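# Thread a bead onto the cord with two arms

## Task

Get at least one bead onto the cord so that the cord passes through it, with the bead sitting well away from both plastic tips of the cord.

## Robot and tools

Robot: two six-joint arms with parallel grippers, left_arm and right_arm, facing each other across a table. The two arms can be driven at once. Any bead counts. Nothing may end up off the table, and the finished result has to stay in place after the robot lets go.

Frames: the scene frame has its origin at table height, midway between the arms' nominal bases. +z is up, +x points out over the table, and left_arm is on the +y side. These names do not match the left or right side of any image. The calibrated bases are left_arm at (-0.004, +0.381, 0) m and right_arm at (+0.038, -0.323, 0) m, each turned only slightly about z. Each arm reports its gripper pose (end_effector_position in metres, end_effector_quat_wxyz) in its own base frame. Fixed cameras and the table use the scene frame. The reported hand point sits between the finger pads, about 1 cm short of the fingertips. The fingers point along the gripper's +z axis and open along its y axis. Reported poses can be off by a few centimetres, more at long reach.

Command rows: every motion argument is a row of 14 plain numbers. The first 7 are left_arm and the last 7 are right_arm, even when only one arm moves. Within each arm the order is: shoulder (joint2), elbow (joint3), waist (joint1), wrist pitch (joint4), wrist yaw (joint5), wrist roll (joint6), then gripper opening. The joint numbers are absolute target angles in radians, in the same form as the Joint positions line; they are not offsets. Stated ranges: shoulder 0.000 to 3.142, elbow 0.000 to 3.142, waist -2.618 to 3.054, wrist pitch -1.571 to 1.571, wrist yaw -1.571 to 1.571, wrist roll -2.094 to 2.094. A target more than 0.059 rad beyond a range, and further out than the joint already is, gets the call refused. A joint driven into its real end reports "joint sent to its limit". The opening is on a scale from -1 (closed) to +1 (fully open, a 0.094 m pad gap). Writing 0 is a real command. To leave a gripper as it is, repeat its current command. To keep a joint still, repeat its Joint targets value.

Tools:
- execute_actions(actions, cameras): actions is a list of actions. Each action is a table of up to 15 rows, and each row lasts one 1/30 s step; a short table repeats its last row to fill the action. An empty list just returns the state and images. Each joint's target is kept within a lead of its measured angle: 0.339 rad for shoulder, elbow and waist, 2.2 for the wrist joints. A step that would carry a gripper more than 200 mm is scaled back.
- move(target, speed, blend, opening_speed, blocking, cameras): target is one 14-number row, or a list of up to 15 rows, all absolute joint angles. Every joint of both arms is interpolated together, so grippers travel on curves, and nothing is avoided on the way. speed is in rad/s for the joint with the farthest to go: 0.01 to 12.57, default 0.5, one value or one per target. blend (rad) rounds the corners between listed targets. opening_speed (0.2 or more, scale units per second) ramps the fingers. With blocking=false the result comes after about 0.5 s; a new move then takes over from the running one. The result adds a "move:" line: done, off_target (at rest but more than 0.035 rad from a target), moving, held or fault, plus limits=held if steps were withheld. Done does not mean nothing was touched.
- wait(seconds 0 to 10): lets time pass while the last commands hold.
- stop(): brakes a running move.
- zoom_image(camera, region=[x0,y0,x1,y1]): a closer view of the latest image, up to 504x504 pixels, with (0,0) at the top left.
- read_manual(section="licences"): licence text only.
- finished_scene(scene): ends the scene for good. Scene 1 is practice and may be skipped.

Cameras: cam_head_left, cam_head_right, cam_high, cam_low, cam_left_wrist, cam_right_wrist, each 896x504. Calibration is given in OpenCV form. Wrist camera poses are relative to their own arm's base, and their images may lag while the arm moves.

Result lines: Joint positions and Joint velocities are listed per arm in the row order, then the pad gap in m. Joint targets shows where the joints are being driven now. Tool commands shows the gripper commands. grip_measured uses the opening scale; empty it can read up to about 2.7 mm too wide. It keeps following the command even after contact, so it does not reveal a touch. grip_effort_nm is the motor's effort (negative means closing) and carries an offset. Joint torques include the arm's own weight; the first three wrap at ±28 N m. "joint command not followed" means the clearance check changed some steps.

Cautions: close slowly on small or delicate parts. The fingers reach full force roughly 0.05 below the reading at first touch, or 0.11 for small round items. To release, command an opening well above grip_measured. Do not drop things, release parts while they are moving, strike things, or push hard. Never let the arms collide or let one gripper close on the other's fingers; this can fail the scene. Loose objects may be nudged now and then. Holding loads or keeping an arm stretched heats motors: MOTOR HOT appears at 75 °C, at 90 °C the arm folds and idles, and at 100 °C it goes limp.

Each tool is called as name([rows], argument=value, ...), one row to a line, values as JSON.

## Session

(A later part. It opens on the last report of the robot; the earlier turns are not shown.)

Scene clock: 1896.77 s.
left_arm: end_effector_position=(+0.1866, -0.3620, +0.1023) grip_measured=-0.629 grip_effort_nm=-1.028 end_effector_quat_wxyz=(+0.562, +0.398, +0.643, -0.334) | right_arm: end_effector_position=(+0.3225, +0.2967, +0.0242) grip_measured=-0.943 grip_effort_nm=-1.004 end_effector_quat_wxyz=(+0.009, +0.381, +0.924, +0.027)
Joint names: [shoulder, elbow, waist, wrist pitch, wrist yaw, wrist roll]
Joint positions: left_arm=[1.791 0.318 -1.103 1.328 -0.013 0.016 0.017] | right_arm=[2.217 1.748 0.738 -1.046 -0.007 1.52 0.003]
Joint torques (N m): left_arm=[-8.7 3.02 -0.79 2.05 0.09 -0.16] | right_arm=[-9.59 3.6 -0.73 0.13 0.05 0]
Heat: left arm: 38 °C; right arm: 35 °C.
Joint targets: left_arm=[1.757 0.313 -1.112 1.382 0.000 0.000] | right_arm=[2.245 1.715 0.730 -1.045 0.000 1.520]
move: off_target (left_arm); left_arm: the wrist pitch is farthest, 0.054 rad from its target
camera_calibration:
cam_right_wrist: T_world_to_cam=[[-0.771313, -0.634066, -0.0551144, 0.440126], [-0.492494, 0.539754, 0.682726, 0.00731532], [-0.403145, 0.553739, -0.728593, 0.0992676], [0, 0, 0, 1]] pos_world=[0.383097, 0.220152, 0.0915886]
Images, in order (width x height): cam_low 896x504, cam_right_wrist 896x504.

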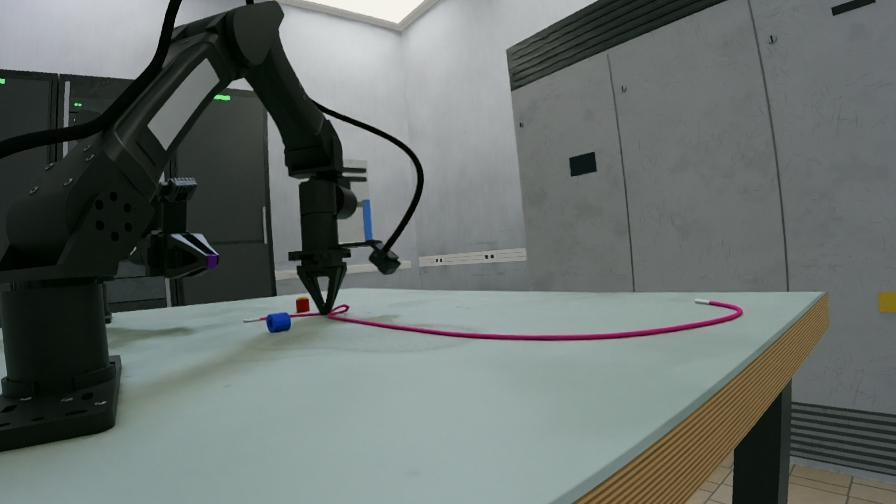

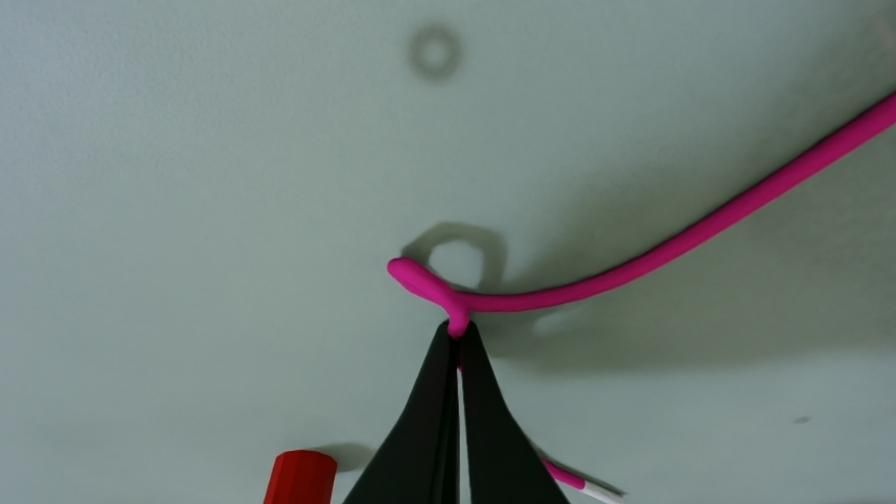

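move([
  [1.757, 0.313, -1.112, 1.382, 0.0, 0.0, -0.75, 1.58, 1.52, 0.50, -0.80, 0.0, 1.0, -1.0],
  [1.757, 0.313, -1.112, 1.382, 0.0, 0.0, -0.75, 0.69, 0.465, 1.145, 0.075, 0.0, 0.0, -1.0],
], speed=0.4, blend=0.1)

zoom_image(camera="cam_low", region=[140, 120, 440, 340])

Scene clock: 1936.77 s.
left_arm: end_effector_position=(+0.1866, -0.3620, +0.1023) grip_measured=-0.629 grip_effort_nm=-1.023 end_effector_quat_wxyz=(+0.562, +0.398, +0.643, -0.334) | right_arm: end_effector_position=(+0.1298, +0.2875, +0.2479) grip_measured=-0.947 grip_effort_nm=-1.062 end_effector_quat_wxyz=(+0.533, -0.415, +0.649, +0.349)
Joint names: [shoulder, elbow, waist, wrist pitch, wrist yaw, wrist roll]
Joint positions: left_arm=[1.791 0.318 -1.103 1.328 -0.013 0.016 0.017] | right_arm=[0.706 0.484 1.137 0.033 -0.011 0.008 0.002]
Joint torques (N m): left_arm=[-8.69 3.02 -0.76 2.05 0.1 -0.16] | right_arm=[-1.5 6.23 0.62 2.21 0.08 -0.05]
Heat: left arm: 39 °C; right arm: 34 °C.
Joint targets: left_arm=[1.757 0.313 -1.112 1.382 0.000 0.000] | right_arm=[0.690 0.465 1.145 0.075 0.000 0.000]
move: off_target (left_arm, right_arm); left_arm: the wrist pitch is farthest, 0.054 rad from its target; right_arm: the wrist pitch is farthest, 0.042 rad from its target
camera_calibration:
cam_left_wrist: T_world_to_cam=[[-0.887856, -0.436784, -0.144678, 0.0267578], [-0.261231, 0.737351, -0.622955, 0.405336], [0.378775, -0.5153, -0.768762, -0.0654246], [0, 0, 0, 1]] pos_world=[0.154424, -0.3209, 0.206081]
cam_right_wrist: T_world_to_cam=[[0.897938, -0.42637, -0.109162, 0.0350703], [-0.403254, -0.69764, -0.592186, 0.424841], [0.176334, 0.575766, -0.798373, 0.125336], [0, 0, 0, 1]] pos_world=[0.117727, 0.239175, 0.355478]

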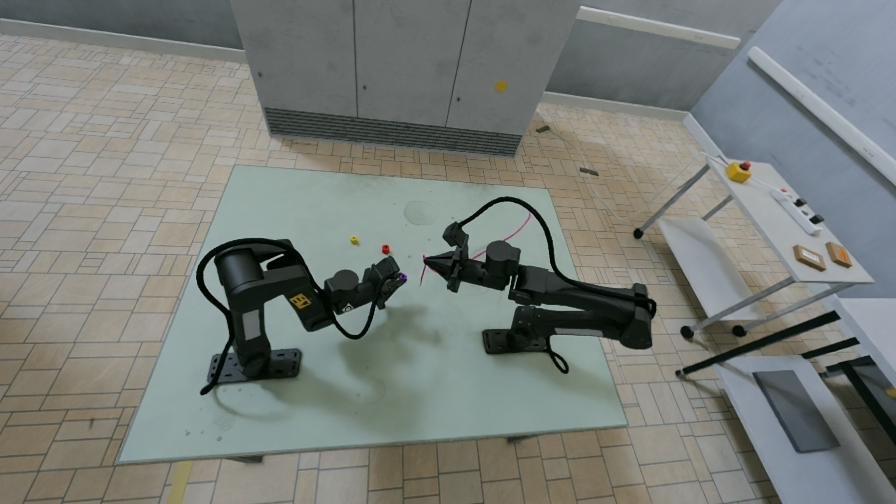

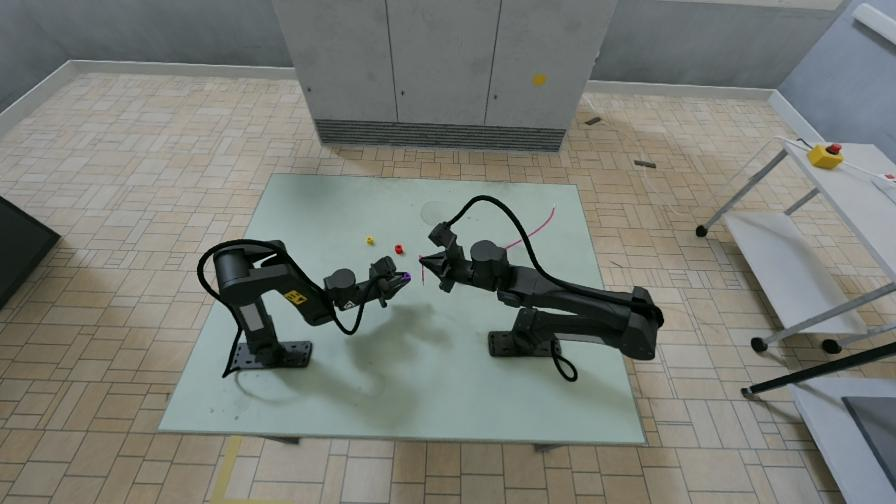

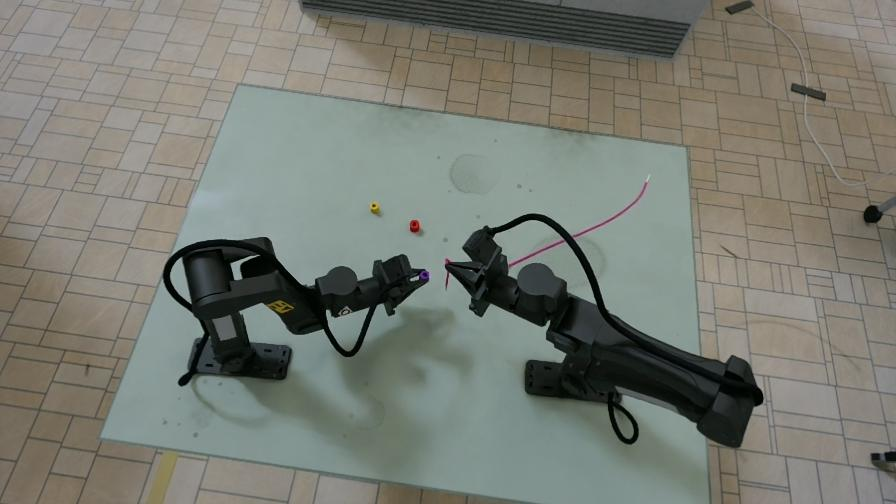

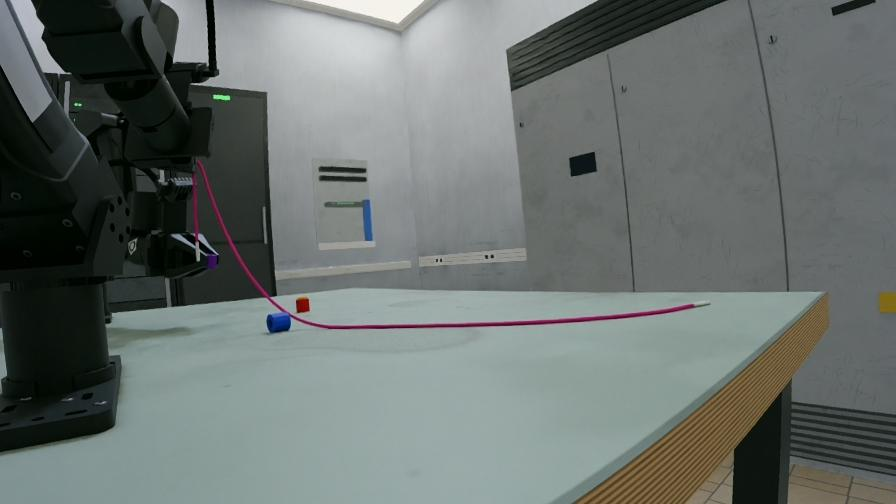

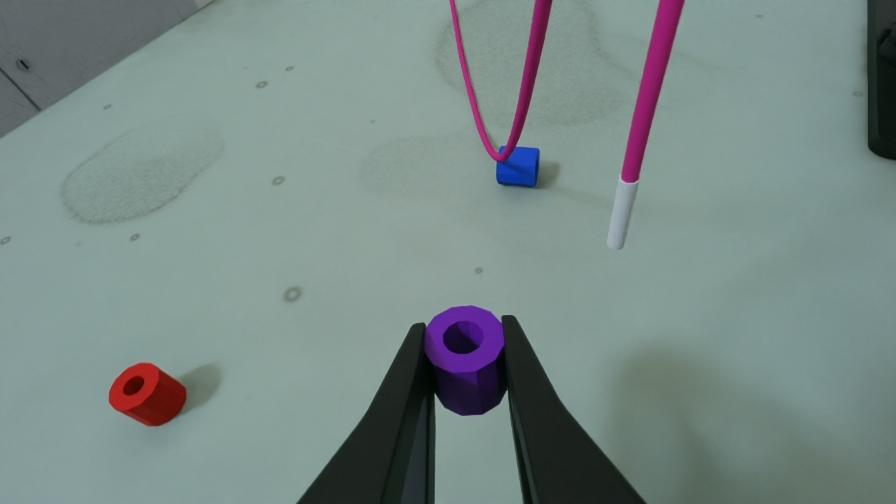

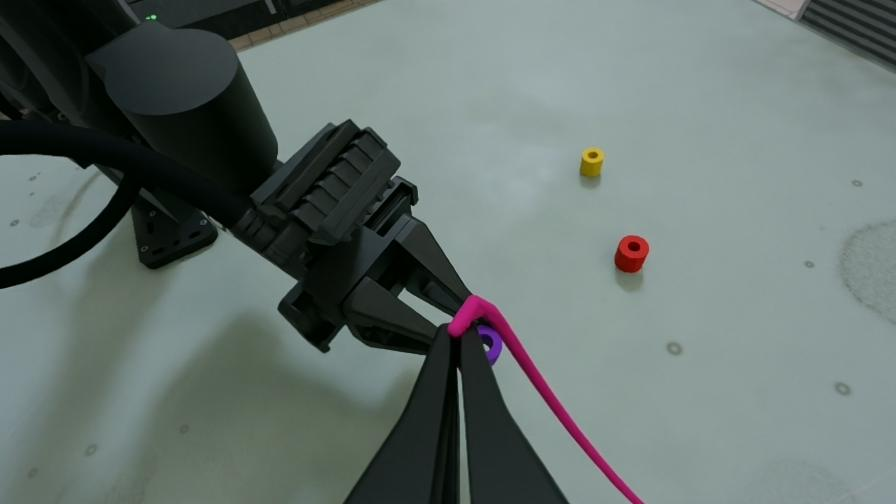

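Scaled by 1.680 from the camera's 896x504 image, which has a finer 1280x720 frame.

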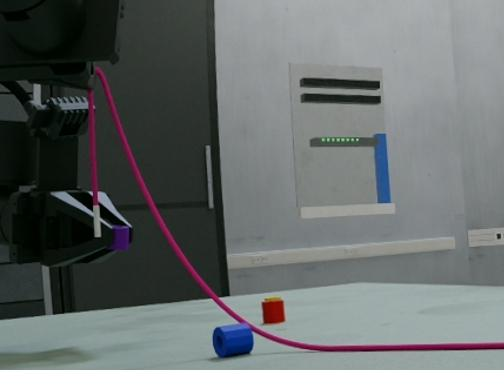

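zoom_image(camera="cam_left_wrist", region=[560, 60, 700, 260])

zoom_image(camera="cam_right_wrist", region=[400, 270, 560, 430])

Scaled by 2.520 from the camera's 896x504 image, which has a finer 1280x720 frame.

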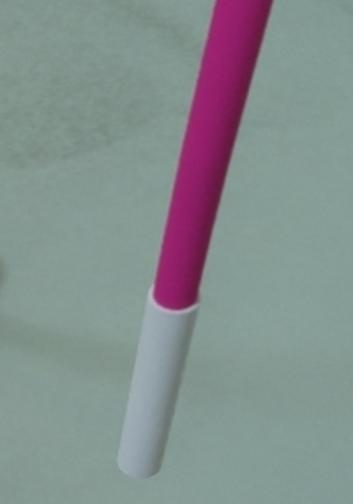

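Scaled by 3.150 from the camera's 896x504 image, which has a finer 1280x720 frame.

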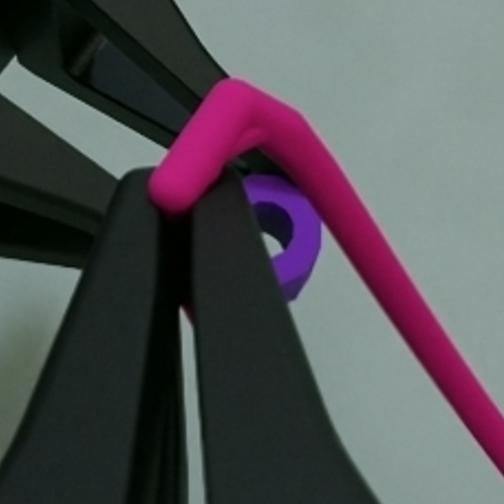

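move([
  [1.757, 0.313, -1.112, 1.382, 0.0, 0.0, -0.75, 0.735, 0.622, 1.140, 0.0, 0.0, 0.0, -1.0],
  [1.757, 0.313, -1.112, 1.382, 0.0, 0.0, -0.75, 0.978, 0.696, 1.124, 0.169, 0.0, 0.0, -1.0],
], speed=0.2, blend=0.02, cameras=["cam_low", "cam_left_wrist", "cam_right_wrist"])

zoom_image(camera="cam_left_wrist", region=[380, 200, 560, 420])

Scene clock: 2011.87 s.
left_arm: end_effector_position=(+0.1866, -0.3620, +0.1023) grip_measured=-0.629 grip_effort_nm=-1.033 end_effector_quat_wxyz=(+0.562, +0.398, +0.643, -0.334) | right_arm: end_effector_position=(+0.1530, +0.3333, +0.2640) grip_measured=-0.947 grip_effort_nm=-1.057 end_effector_quat_wxyz=(+0.529, -0.416, +0.654, +0.344)
Joint names: [shoulder, elbow, waist, wrist pitch, wrist yaw, wrist roll]
Joint positions: left_arm=[1.791 0.318 -1.103 1.328 -0.013 0.016 0.017] | right_arm=[0.976 0.645 1.133 0.126 -0.01 0.007 0.002]
Joint torques (N m): left_arm=[-8.69 3 -0.77 2.06 0.1 -0.16] | right_arm=[-1.95 11.51 -0.72 2.23 0.08 -0.08]
Heat: left arm: 40 °C; right arm: 32 °C.
Joint targets: left_arm=[1.757 0.313 -1.112 1.382 0.000 0.000] | right_arm=[0.978 0.696 1.124 0.169 0.000 0.000]
move: off_target (left_arm, right_arm); left_arm: the wrist pitch is farthest, 0.054 rad from its target; right_arm: the elbow is farthest, 0.051 rad from its target
camera_calibration:
cam_left_wrist: T_world_to_cam=[[-0.887856, -0.436784, -0.144678, 0.0267578], [-0.261231, 0.737351, -0.622955, 0.405336], [0.378775, -0.5153, -0.768762, -0.0654246], [0, 0, 0, 1]] pos_world=[0.154424, -0.3209, 0.206081]
cam_right_wrist: T_world_to_cam=[[0.895154, -0.432536, -0.10776, 0.037539], [-0.410035, -0.704172, -0.579667, 0.475513], [0.174845, 0.563077, -0.807697, 0.114695], [0, 0, 0, 1]] pos_world=[0.14132, 0.286498, 0.372324]
Images, in order (width x height): cam_low 896x504, cam_left_wrist 896x504, cam_right_wrist 896x504.

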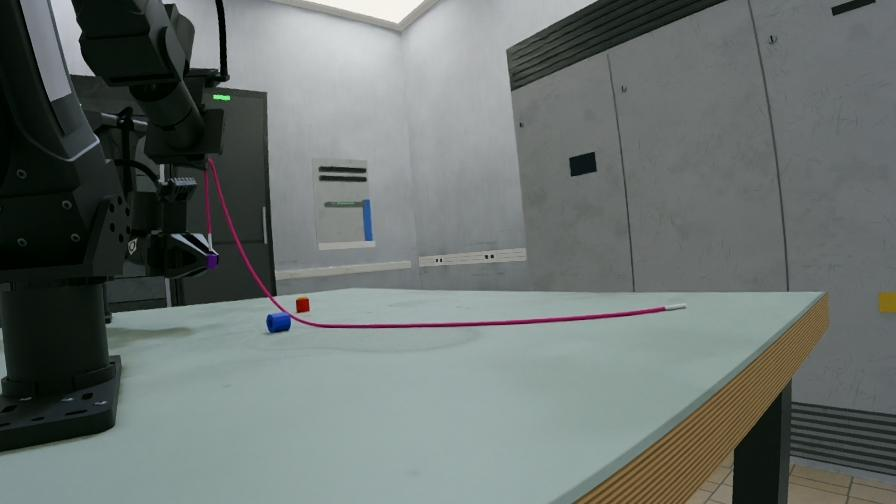

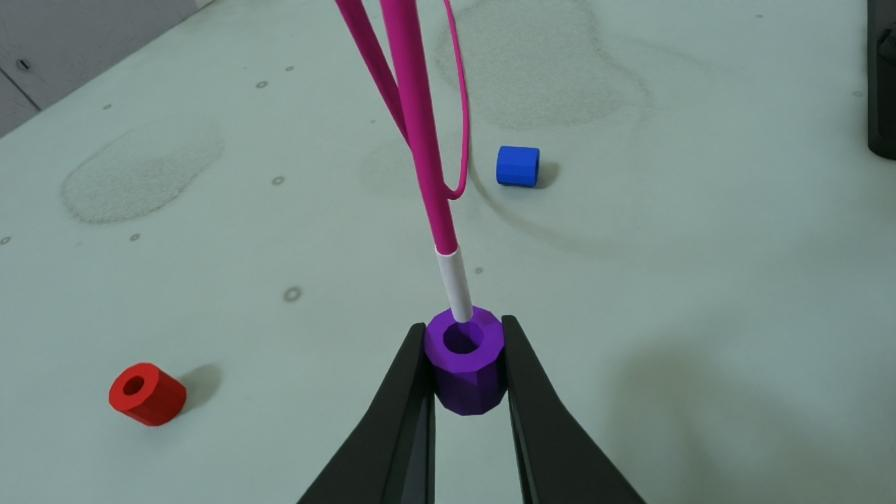

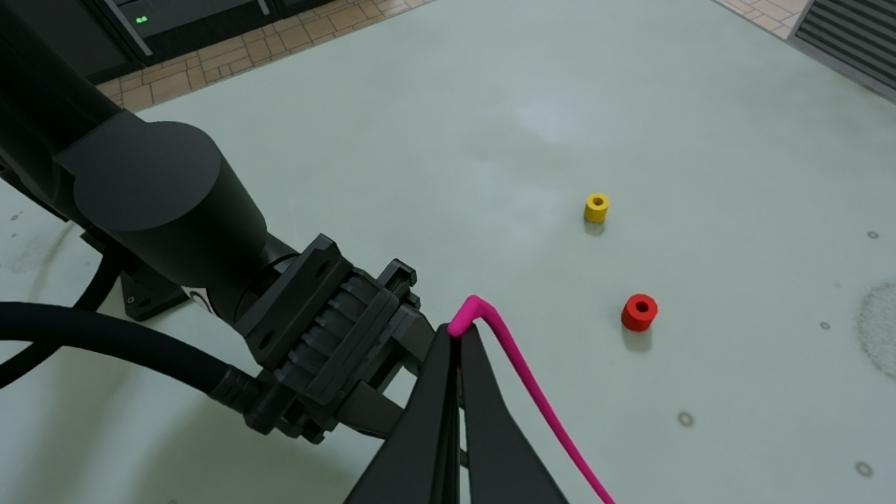

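Scaled by 2.291 from the camera's 896x504 image, which has a finer 1280x720 frame.

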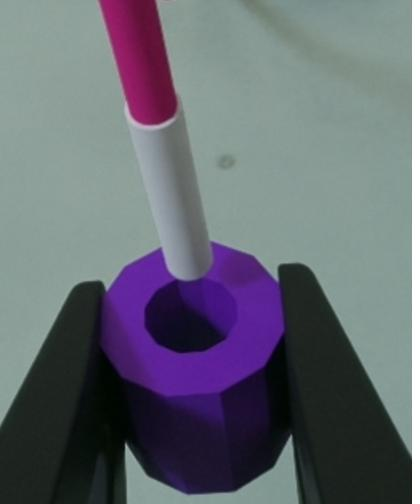

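zoom_image(camera="cam_low", region=[180, 200, 250, 290])

zoom_image(camera="cam_right_wrist", region=[400, 270, 560, 480])

Scaled by 5.600 from the camera's 896x504 image, which has a finer 1280x720 frame.

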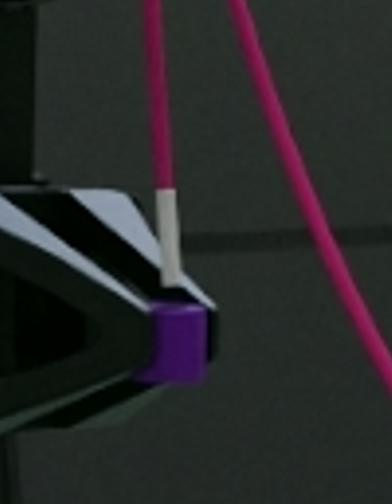

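Scaled by 2.400 from the camera's 896x504 image, which has a finer 1280x720 frame.

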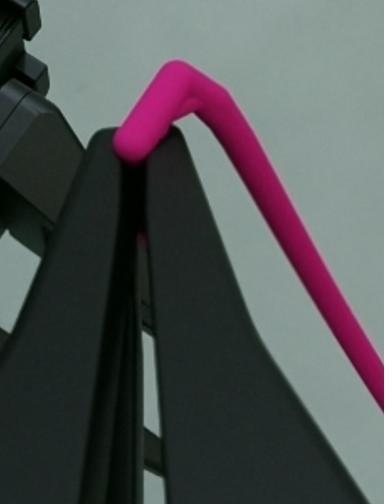

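move(target=[1.757, 0.313, -1.112, 1.382, 0.0, 0.0, -0.75, 0.990, 0.566, 1.124, 0.244, 0.0, 0.0, -1.0], speed=0.1, cameras=["cam_low", "cam_left_wrist", "cam_right_wrist"])

zoom_image(camera="cam_left_wrist", region=[380, 200, 560, 420])

Scene clock: 2116.10 s.
left_arm: end_effector_position=(+0.1866, -0.3620, +0.1023) grip_measured=-0.629 grip_effort_nm=-1.033 end_effector_quat_wxyz=(+0.562, +0.398, +0.643, -0.334) | right_arm: end_effector_position=(+0.1532, +0.3336, +0.2487) grip_measured=-0.947 grip_effort_nm=-1.057 end_effector_quat_wxyz=(+0.531, -0.416, +0.653, +0.345)
Joint names: [shoulder, elbow, waist, wrist pitch, wrist yaw, wrist roll]
Joint positions: left_arm=[1.791 0.318 -1.103 1.328 -0.013 0.016 0.017] | right_arm=[0.987 0.585 1.133 0.202 -0.01 0.007 0.002]
Joint torques (N m): left_arm=[-8.7 3.02 -0.75 2.05 0.1 -0.15] | right_arm=[-2.02 6.05 -0.76 2.22 0.08 -0.06]
Heat: left arm: 42 °C; right arm: 40 °C.
Joint targets: left_arm=[1.757 0.313 -1.112 1.382 0.000 0.000] | right_arm=[0.990 0.566 1.124 0.244 0.000 0.000]
move: off_target (left_arm, right_arm); left_arm: the wrist pitch is farthest, 0.054 rad from its target; right_arm: the wrist pitch is farthest, 0.042 rad from its target
camera_calibration:
cam_left_wrist: T_world_to_cam=[[-0.887856, -0.436784, -0.144678, 0.0267578], [-0.261231, 0.737351, -0.622955, 0.405336], [0.378775, -0.5153, -0.768762, -0.0654246], [0, 0, 0, 1]] pos_world=[0.154424, -0.3209, 0.206081]
cam_right_wrist: T_world_to_cam=[[0.895142, -0.432571, -0.107713, 0.0358749], [-0.409366, -0.702014, -0.582749, 0.466962], [0.176465, 0.565737, -0.805482, 0.10047], [0, 0, 0, 1]] pos_world=[0.141316, 0.286493, 0.356913]
Images, in order (width x height): cam_low 896x504, cam_left_wrist 896x504, cam_right_wrist 896x504.

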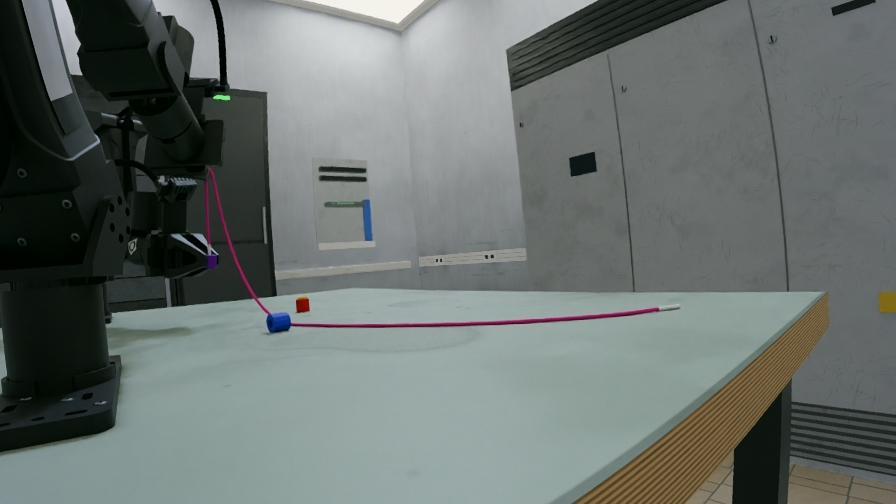

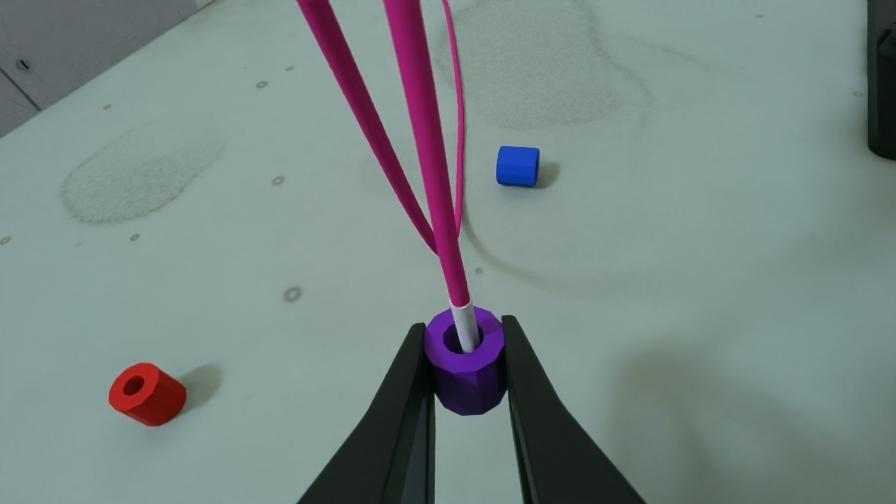

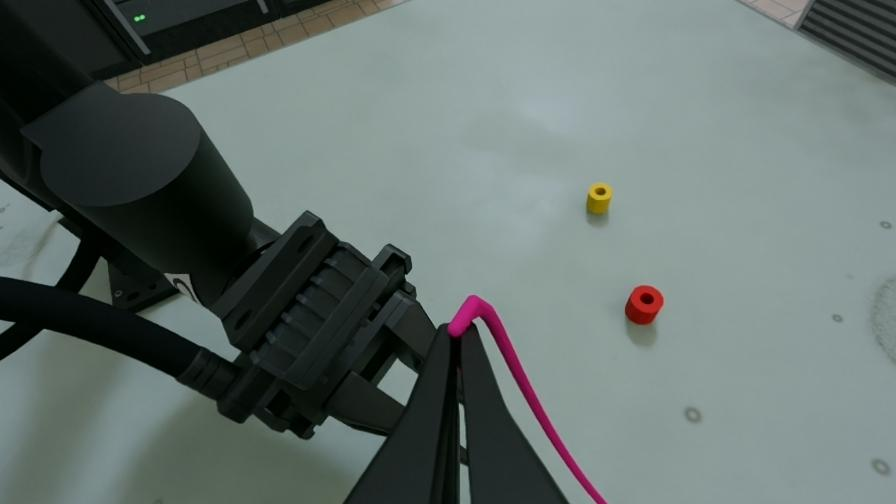

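Scaled by 2.291 from the camera's 896x504 image, which has a finer 1280x720 frame.

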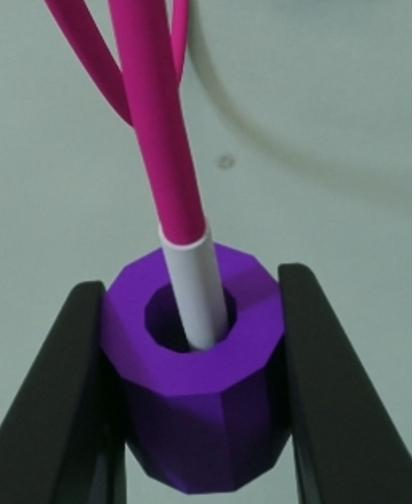

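move([
  [1.757, 0.313, -1.112, 1.382, 0.0, 0.0, -0.75, 1.018, 0.480, 1.124, 0.358, 0.0, 0.0, -1.0],
  [1.757, 0.313, -1.112, 1.382, 0.0, 0.0, -0.75, 1.067, 0.396, 1.124, 0.491, 0.0, 0.0, -1.0],
  [1.757, 0.313, -1.112, 1.382, 0.0, 0.0, -0.75, 1.143, 0.320, 1.124, 0.644, 0.0, 0.0, -1.0],
  [1.757, 0.313, -1.112, 1.382, 0.0, 0.0, -0.75, 1.254, 0.252, 1.124, 0.822, 0.0, 0.0, -1.0],
], speed=0.15, blend=0.02, cameras=["cam_low", "cam_left_wrist", "cam_right_wrist", "cam_high"])

zoom_image(camera="cam_low", region=[140, 160, 340, 340])

Scene clock: 2129.53 s.
left_arm: end_effector_position=(+0.1866, -0.3620, +0.1023) grip_measured=-0.629 grip_effort_nm=-1.033 end_effector_quat_wxyz=(+0.562, +0.398, +0.643, -0.334) | right_arm: end_effector_position=(+0.1536, +0.3330, +0.1508) grip_measured=-0.947 grip_effort_nm=-1.053 end_effector_quat_wxyz=(+0.533, -0.414, +0.653, +0.344)
Joint names: [shoulder, elbow, waist, wrist pitch, wrist yaw, wrist roll]
Joint positions: left_arm=[1.791 0.318 -1.103 1.328 -0.013 0.016 0.017] | right_arm=[1.248 0.27 1.133 0.782 -0.006 0.007 0.002]
Joint torques (N m): left_arm=[-8.69 3.02 -0.76 2.05 0.09 -0.16] | right_arm=[-2.51 4.77 -0.79 2.21 0.04 -0.05]
Heat: left arm: 42 °C; right arm: 40 °C.
Joint targets: left_arm=[1.757 0.313 -1.112 1.382 0.000 0.000] | right_arm=[1.254 0.252 1.124 0.822 0.000 0.000]
move: off_target (left_arm, right_arm); left_arm: the wrist pitch is farthest, 0.054 rad from its target; right_arm: the wrist pitch is farthest, 0.040 rad from its target
camera_calibration:
cam_left_wrist: T_world_to_cam=[[-0.887856, -0.436784, -0.144678, 0.0267578], [-0.261231, 0.737351, -0.622955, 0.405336], [0.378775, -0.5153, -0.768762, -0.0654246], [0, 0, 0, 1]] pos_world=[0.154424, -0.3209, 0.206081]
cam_right_wrist: T_world_to_cam=[[0.893913, -0.435382, -0.106593, 0.0255723], [-0.410091, -0.698371, -0.586604, 0.409136], [0.180956, 0.568085, -0.802829, 0.0200228], [0, 0, 0, 1]] pos_world=[0.1413, 0.285488, 0.258801]
Images, in order (width x height): cam_high 896x504, cam_low 896x504, cam_left_wrist 896x504, cam_right_wrist 896x504.

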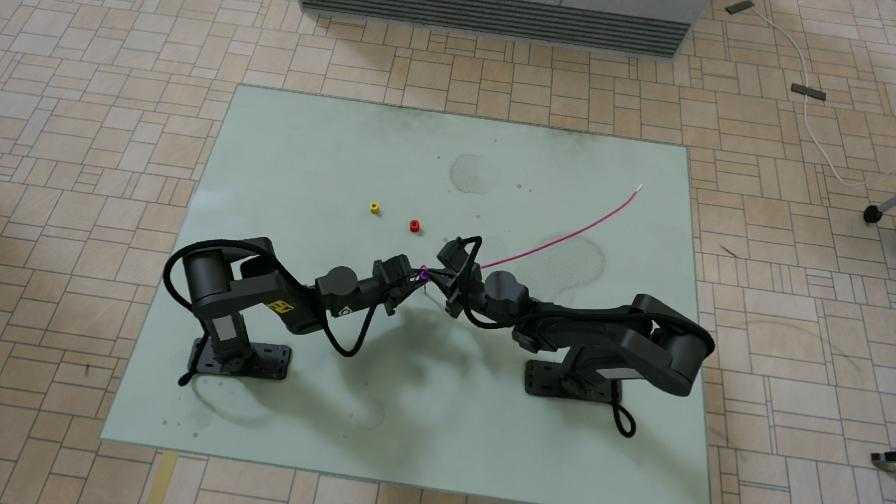

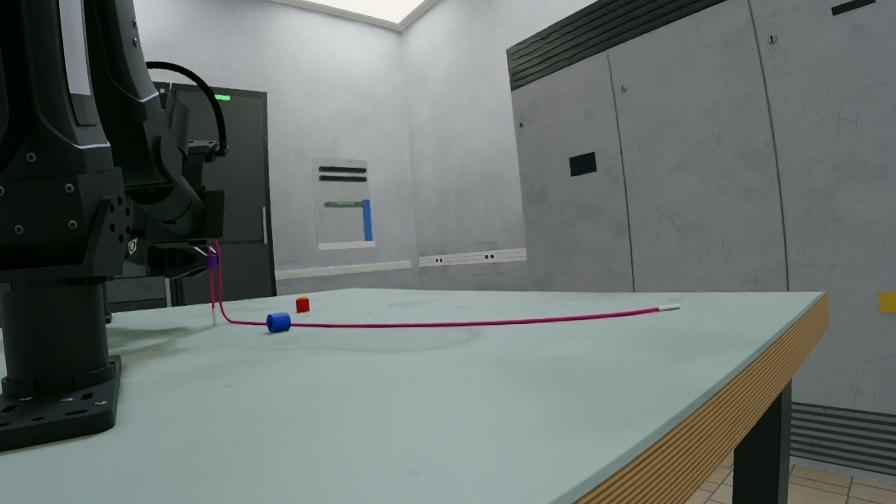

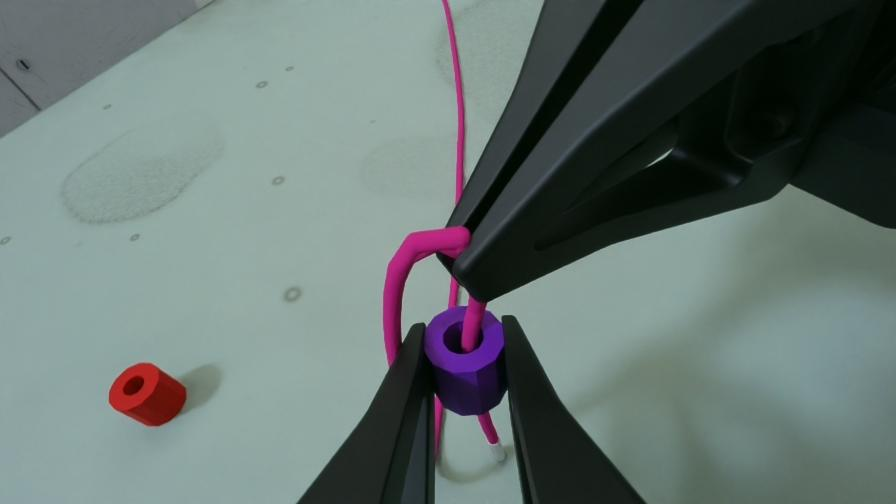

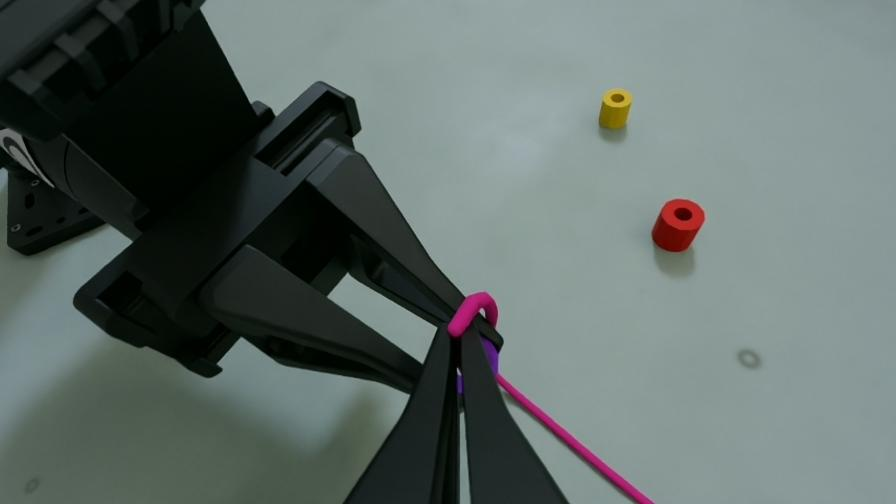

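Scaled by 2.520 from the camera's 896x504 image, which has a finer 1280x720 frame.

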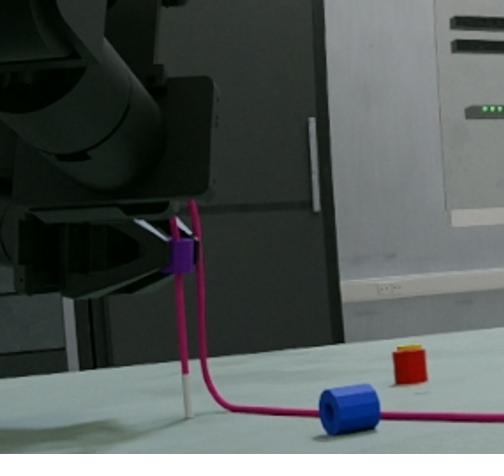

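move(target=[1.86, 0.375, -1.112, 1.205, 0.0, 0.0, -0.75, 1.528, 0.170, 1.124, 1.176, 0.0, 0.0, -1.0], speed=0.12, cameras=["cam_low", "cam_left_wrist", "cam_right_wrist"])

zoom_image(camera="cam_low", region=[140, 160, 340, 340])

Scene clock: 2165.73 s.
left_arm: end_effector_position=(+0.1875, -0.3637, +0.0618) grip_measured=-0.629 grip_effort_nm=-1.028 end_effector_quat_wxyz=(+0.513, +0.422, +0.682, -0.304) | right_arm: end_effector_position=(+0.1535, +0.3322, +0.1094) grip_measured=-0.947 grip_effort_nm=-1.053 end_effector_quat_wxyz=(+0.533, -0.415, +0.653, +0.343)
Joint names: [shoulder, elbow, waist, wrist pitch, wrist yaw, wrist roll]
Joint positions: left_arm=[1.845 0.355 -1.103 1.198 -0.013 0.015 0.017] | right_arm=[1.518 0.186 1.133 1.135 -0.005 0.005 0.002]
Joint torques (N m): left_arm=[-4.82 4.77 -0.77 1.62 0.1 -0.16] | right_arm=[-3.28 3.38 -0.83 2.2 0.03 -0.01]
Heat: left arm: 42 °C; right arm: 42 °C.
Joint targets: left_arm=[1.860 0.375 -1.112 1.205 0.000 0.000] | right_arm=[1.528 0.170 1.124 1.176 0.000 0.000]
move: off_target (right_arm); right_arm: the wrist pitch is farthest, 0.041 rad from its target
camera_calibration:
cam_left_wrist: T_world_to_cam=[[-0.897365, -0.418096, -0.141181, 0.0293401], [-0.298804, 0.811113, -0.502804, 0.408015], [0.324734, -0.409013, -0.852793, -0.0438282], [0, 0, 0, 1]] pos_world=[0.162478, -0.336605, 0.171917]
cam_right_wrist: T_world_to_cam=[[0.893761, -0.436292, -0.104115, 0.0210122], [-0.409749, -0.699734, -0.585217, 0.384552], [0.182473, 0.565705, -0.804165, -0.0120924], [0, 0, 0, 1]] pos_world=[0.140996, 0.285092, 0.21751]
Images, in order (width x height): cam_low 896x504, cam_left_wrist 896x504, cam_right_wrist 896x504.

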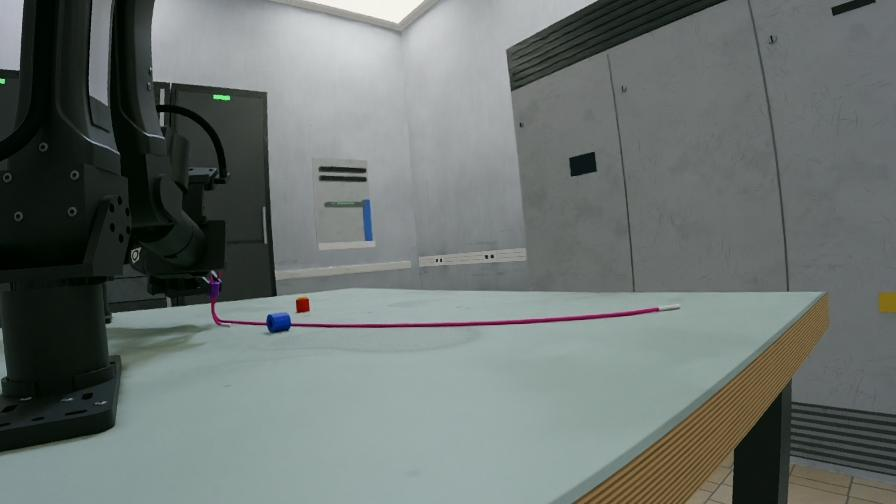

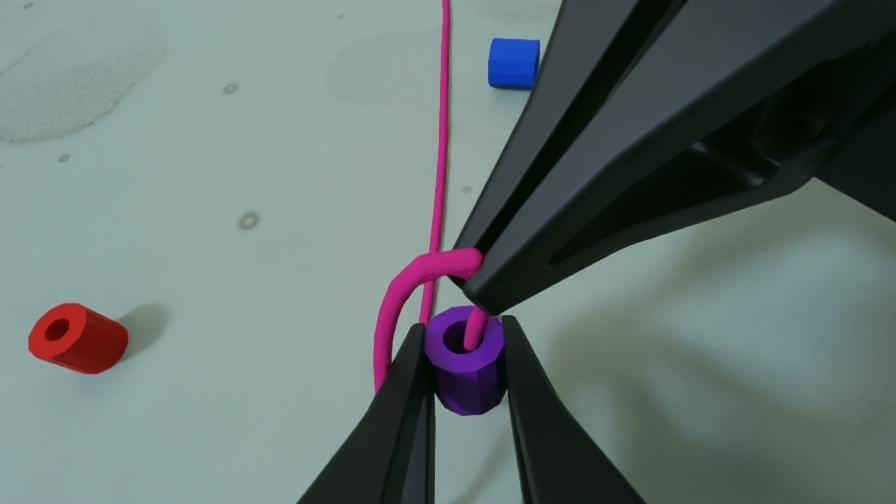

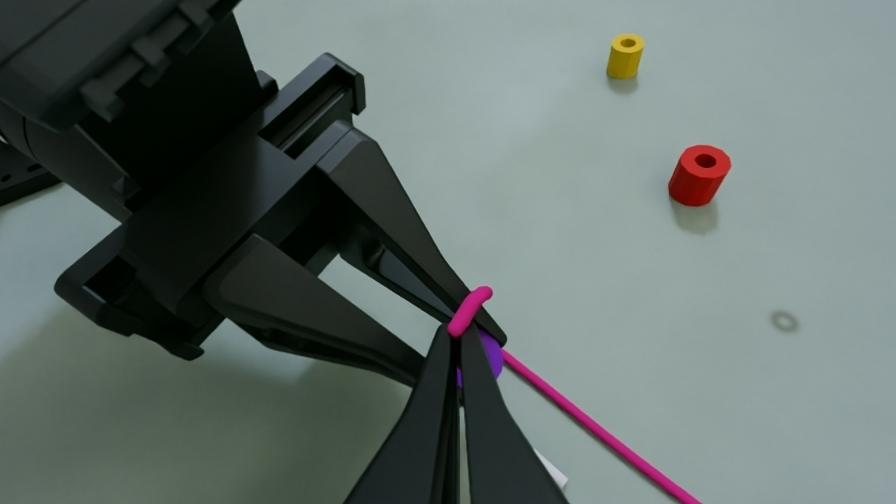

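Scaled by 2.520 from the camera's 896x504 image, which has a finer 1280x720 frame.

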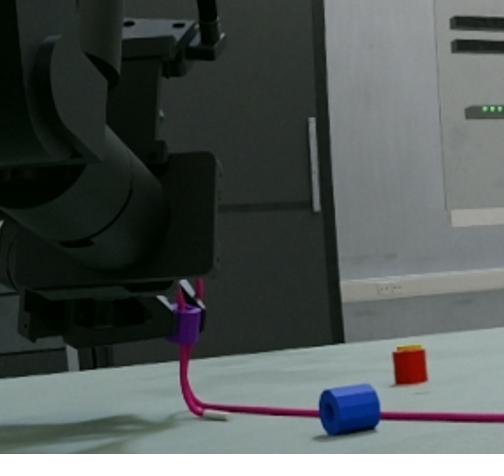

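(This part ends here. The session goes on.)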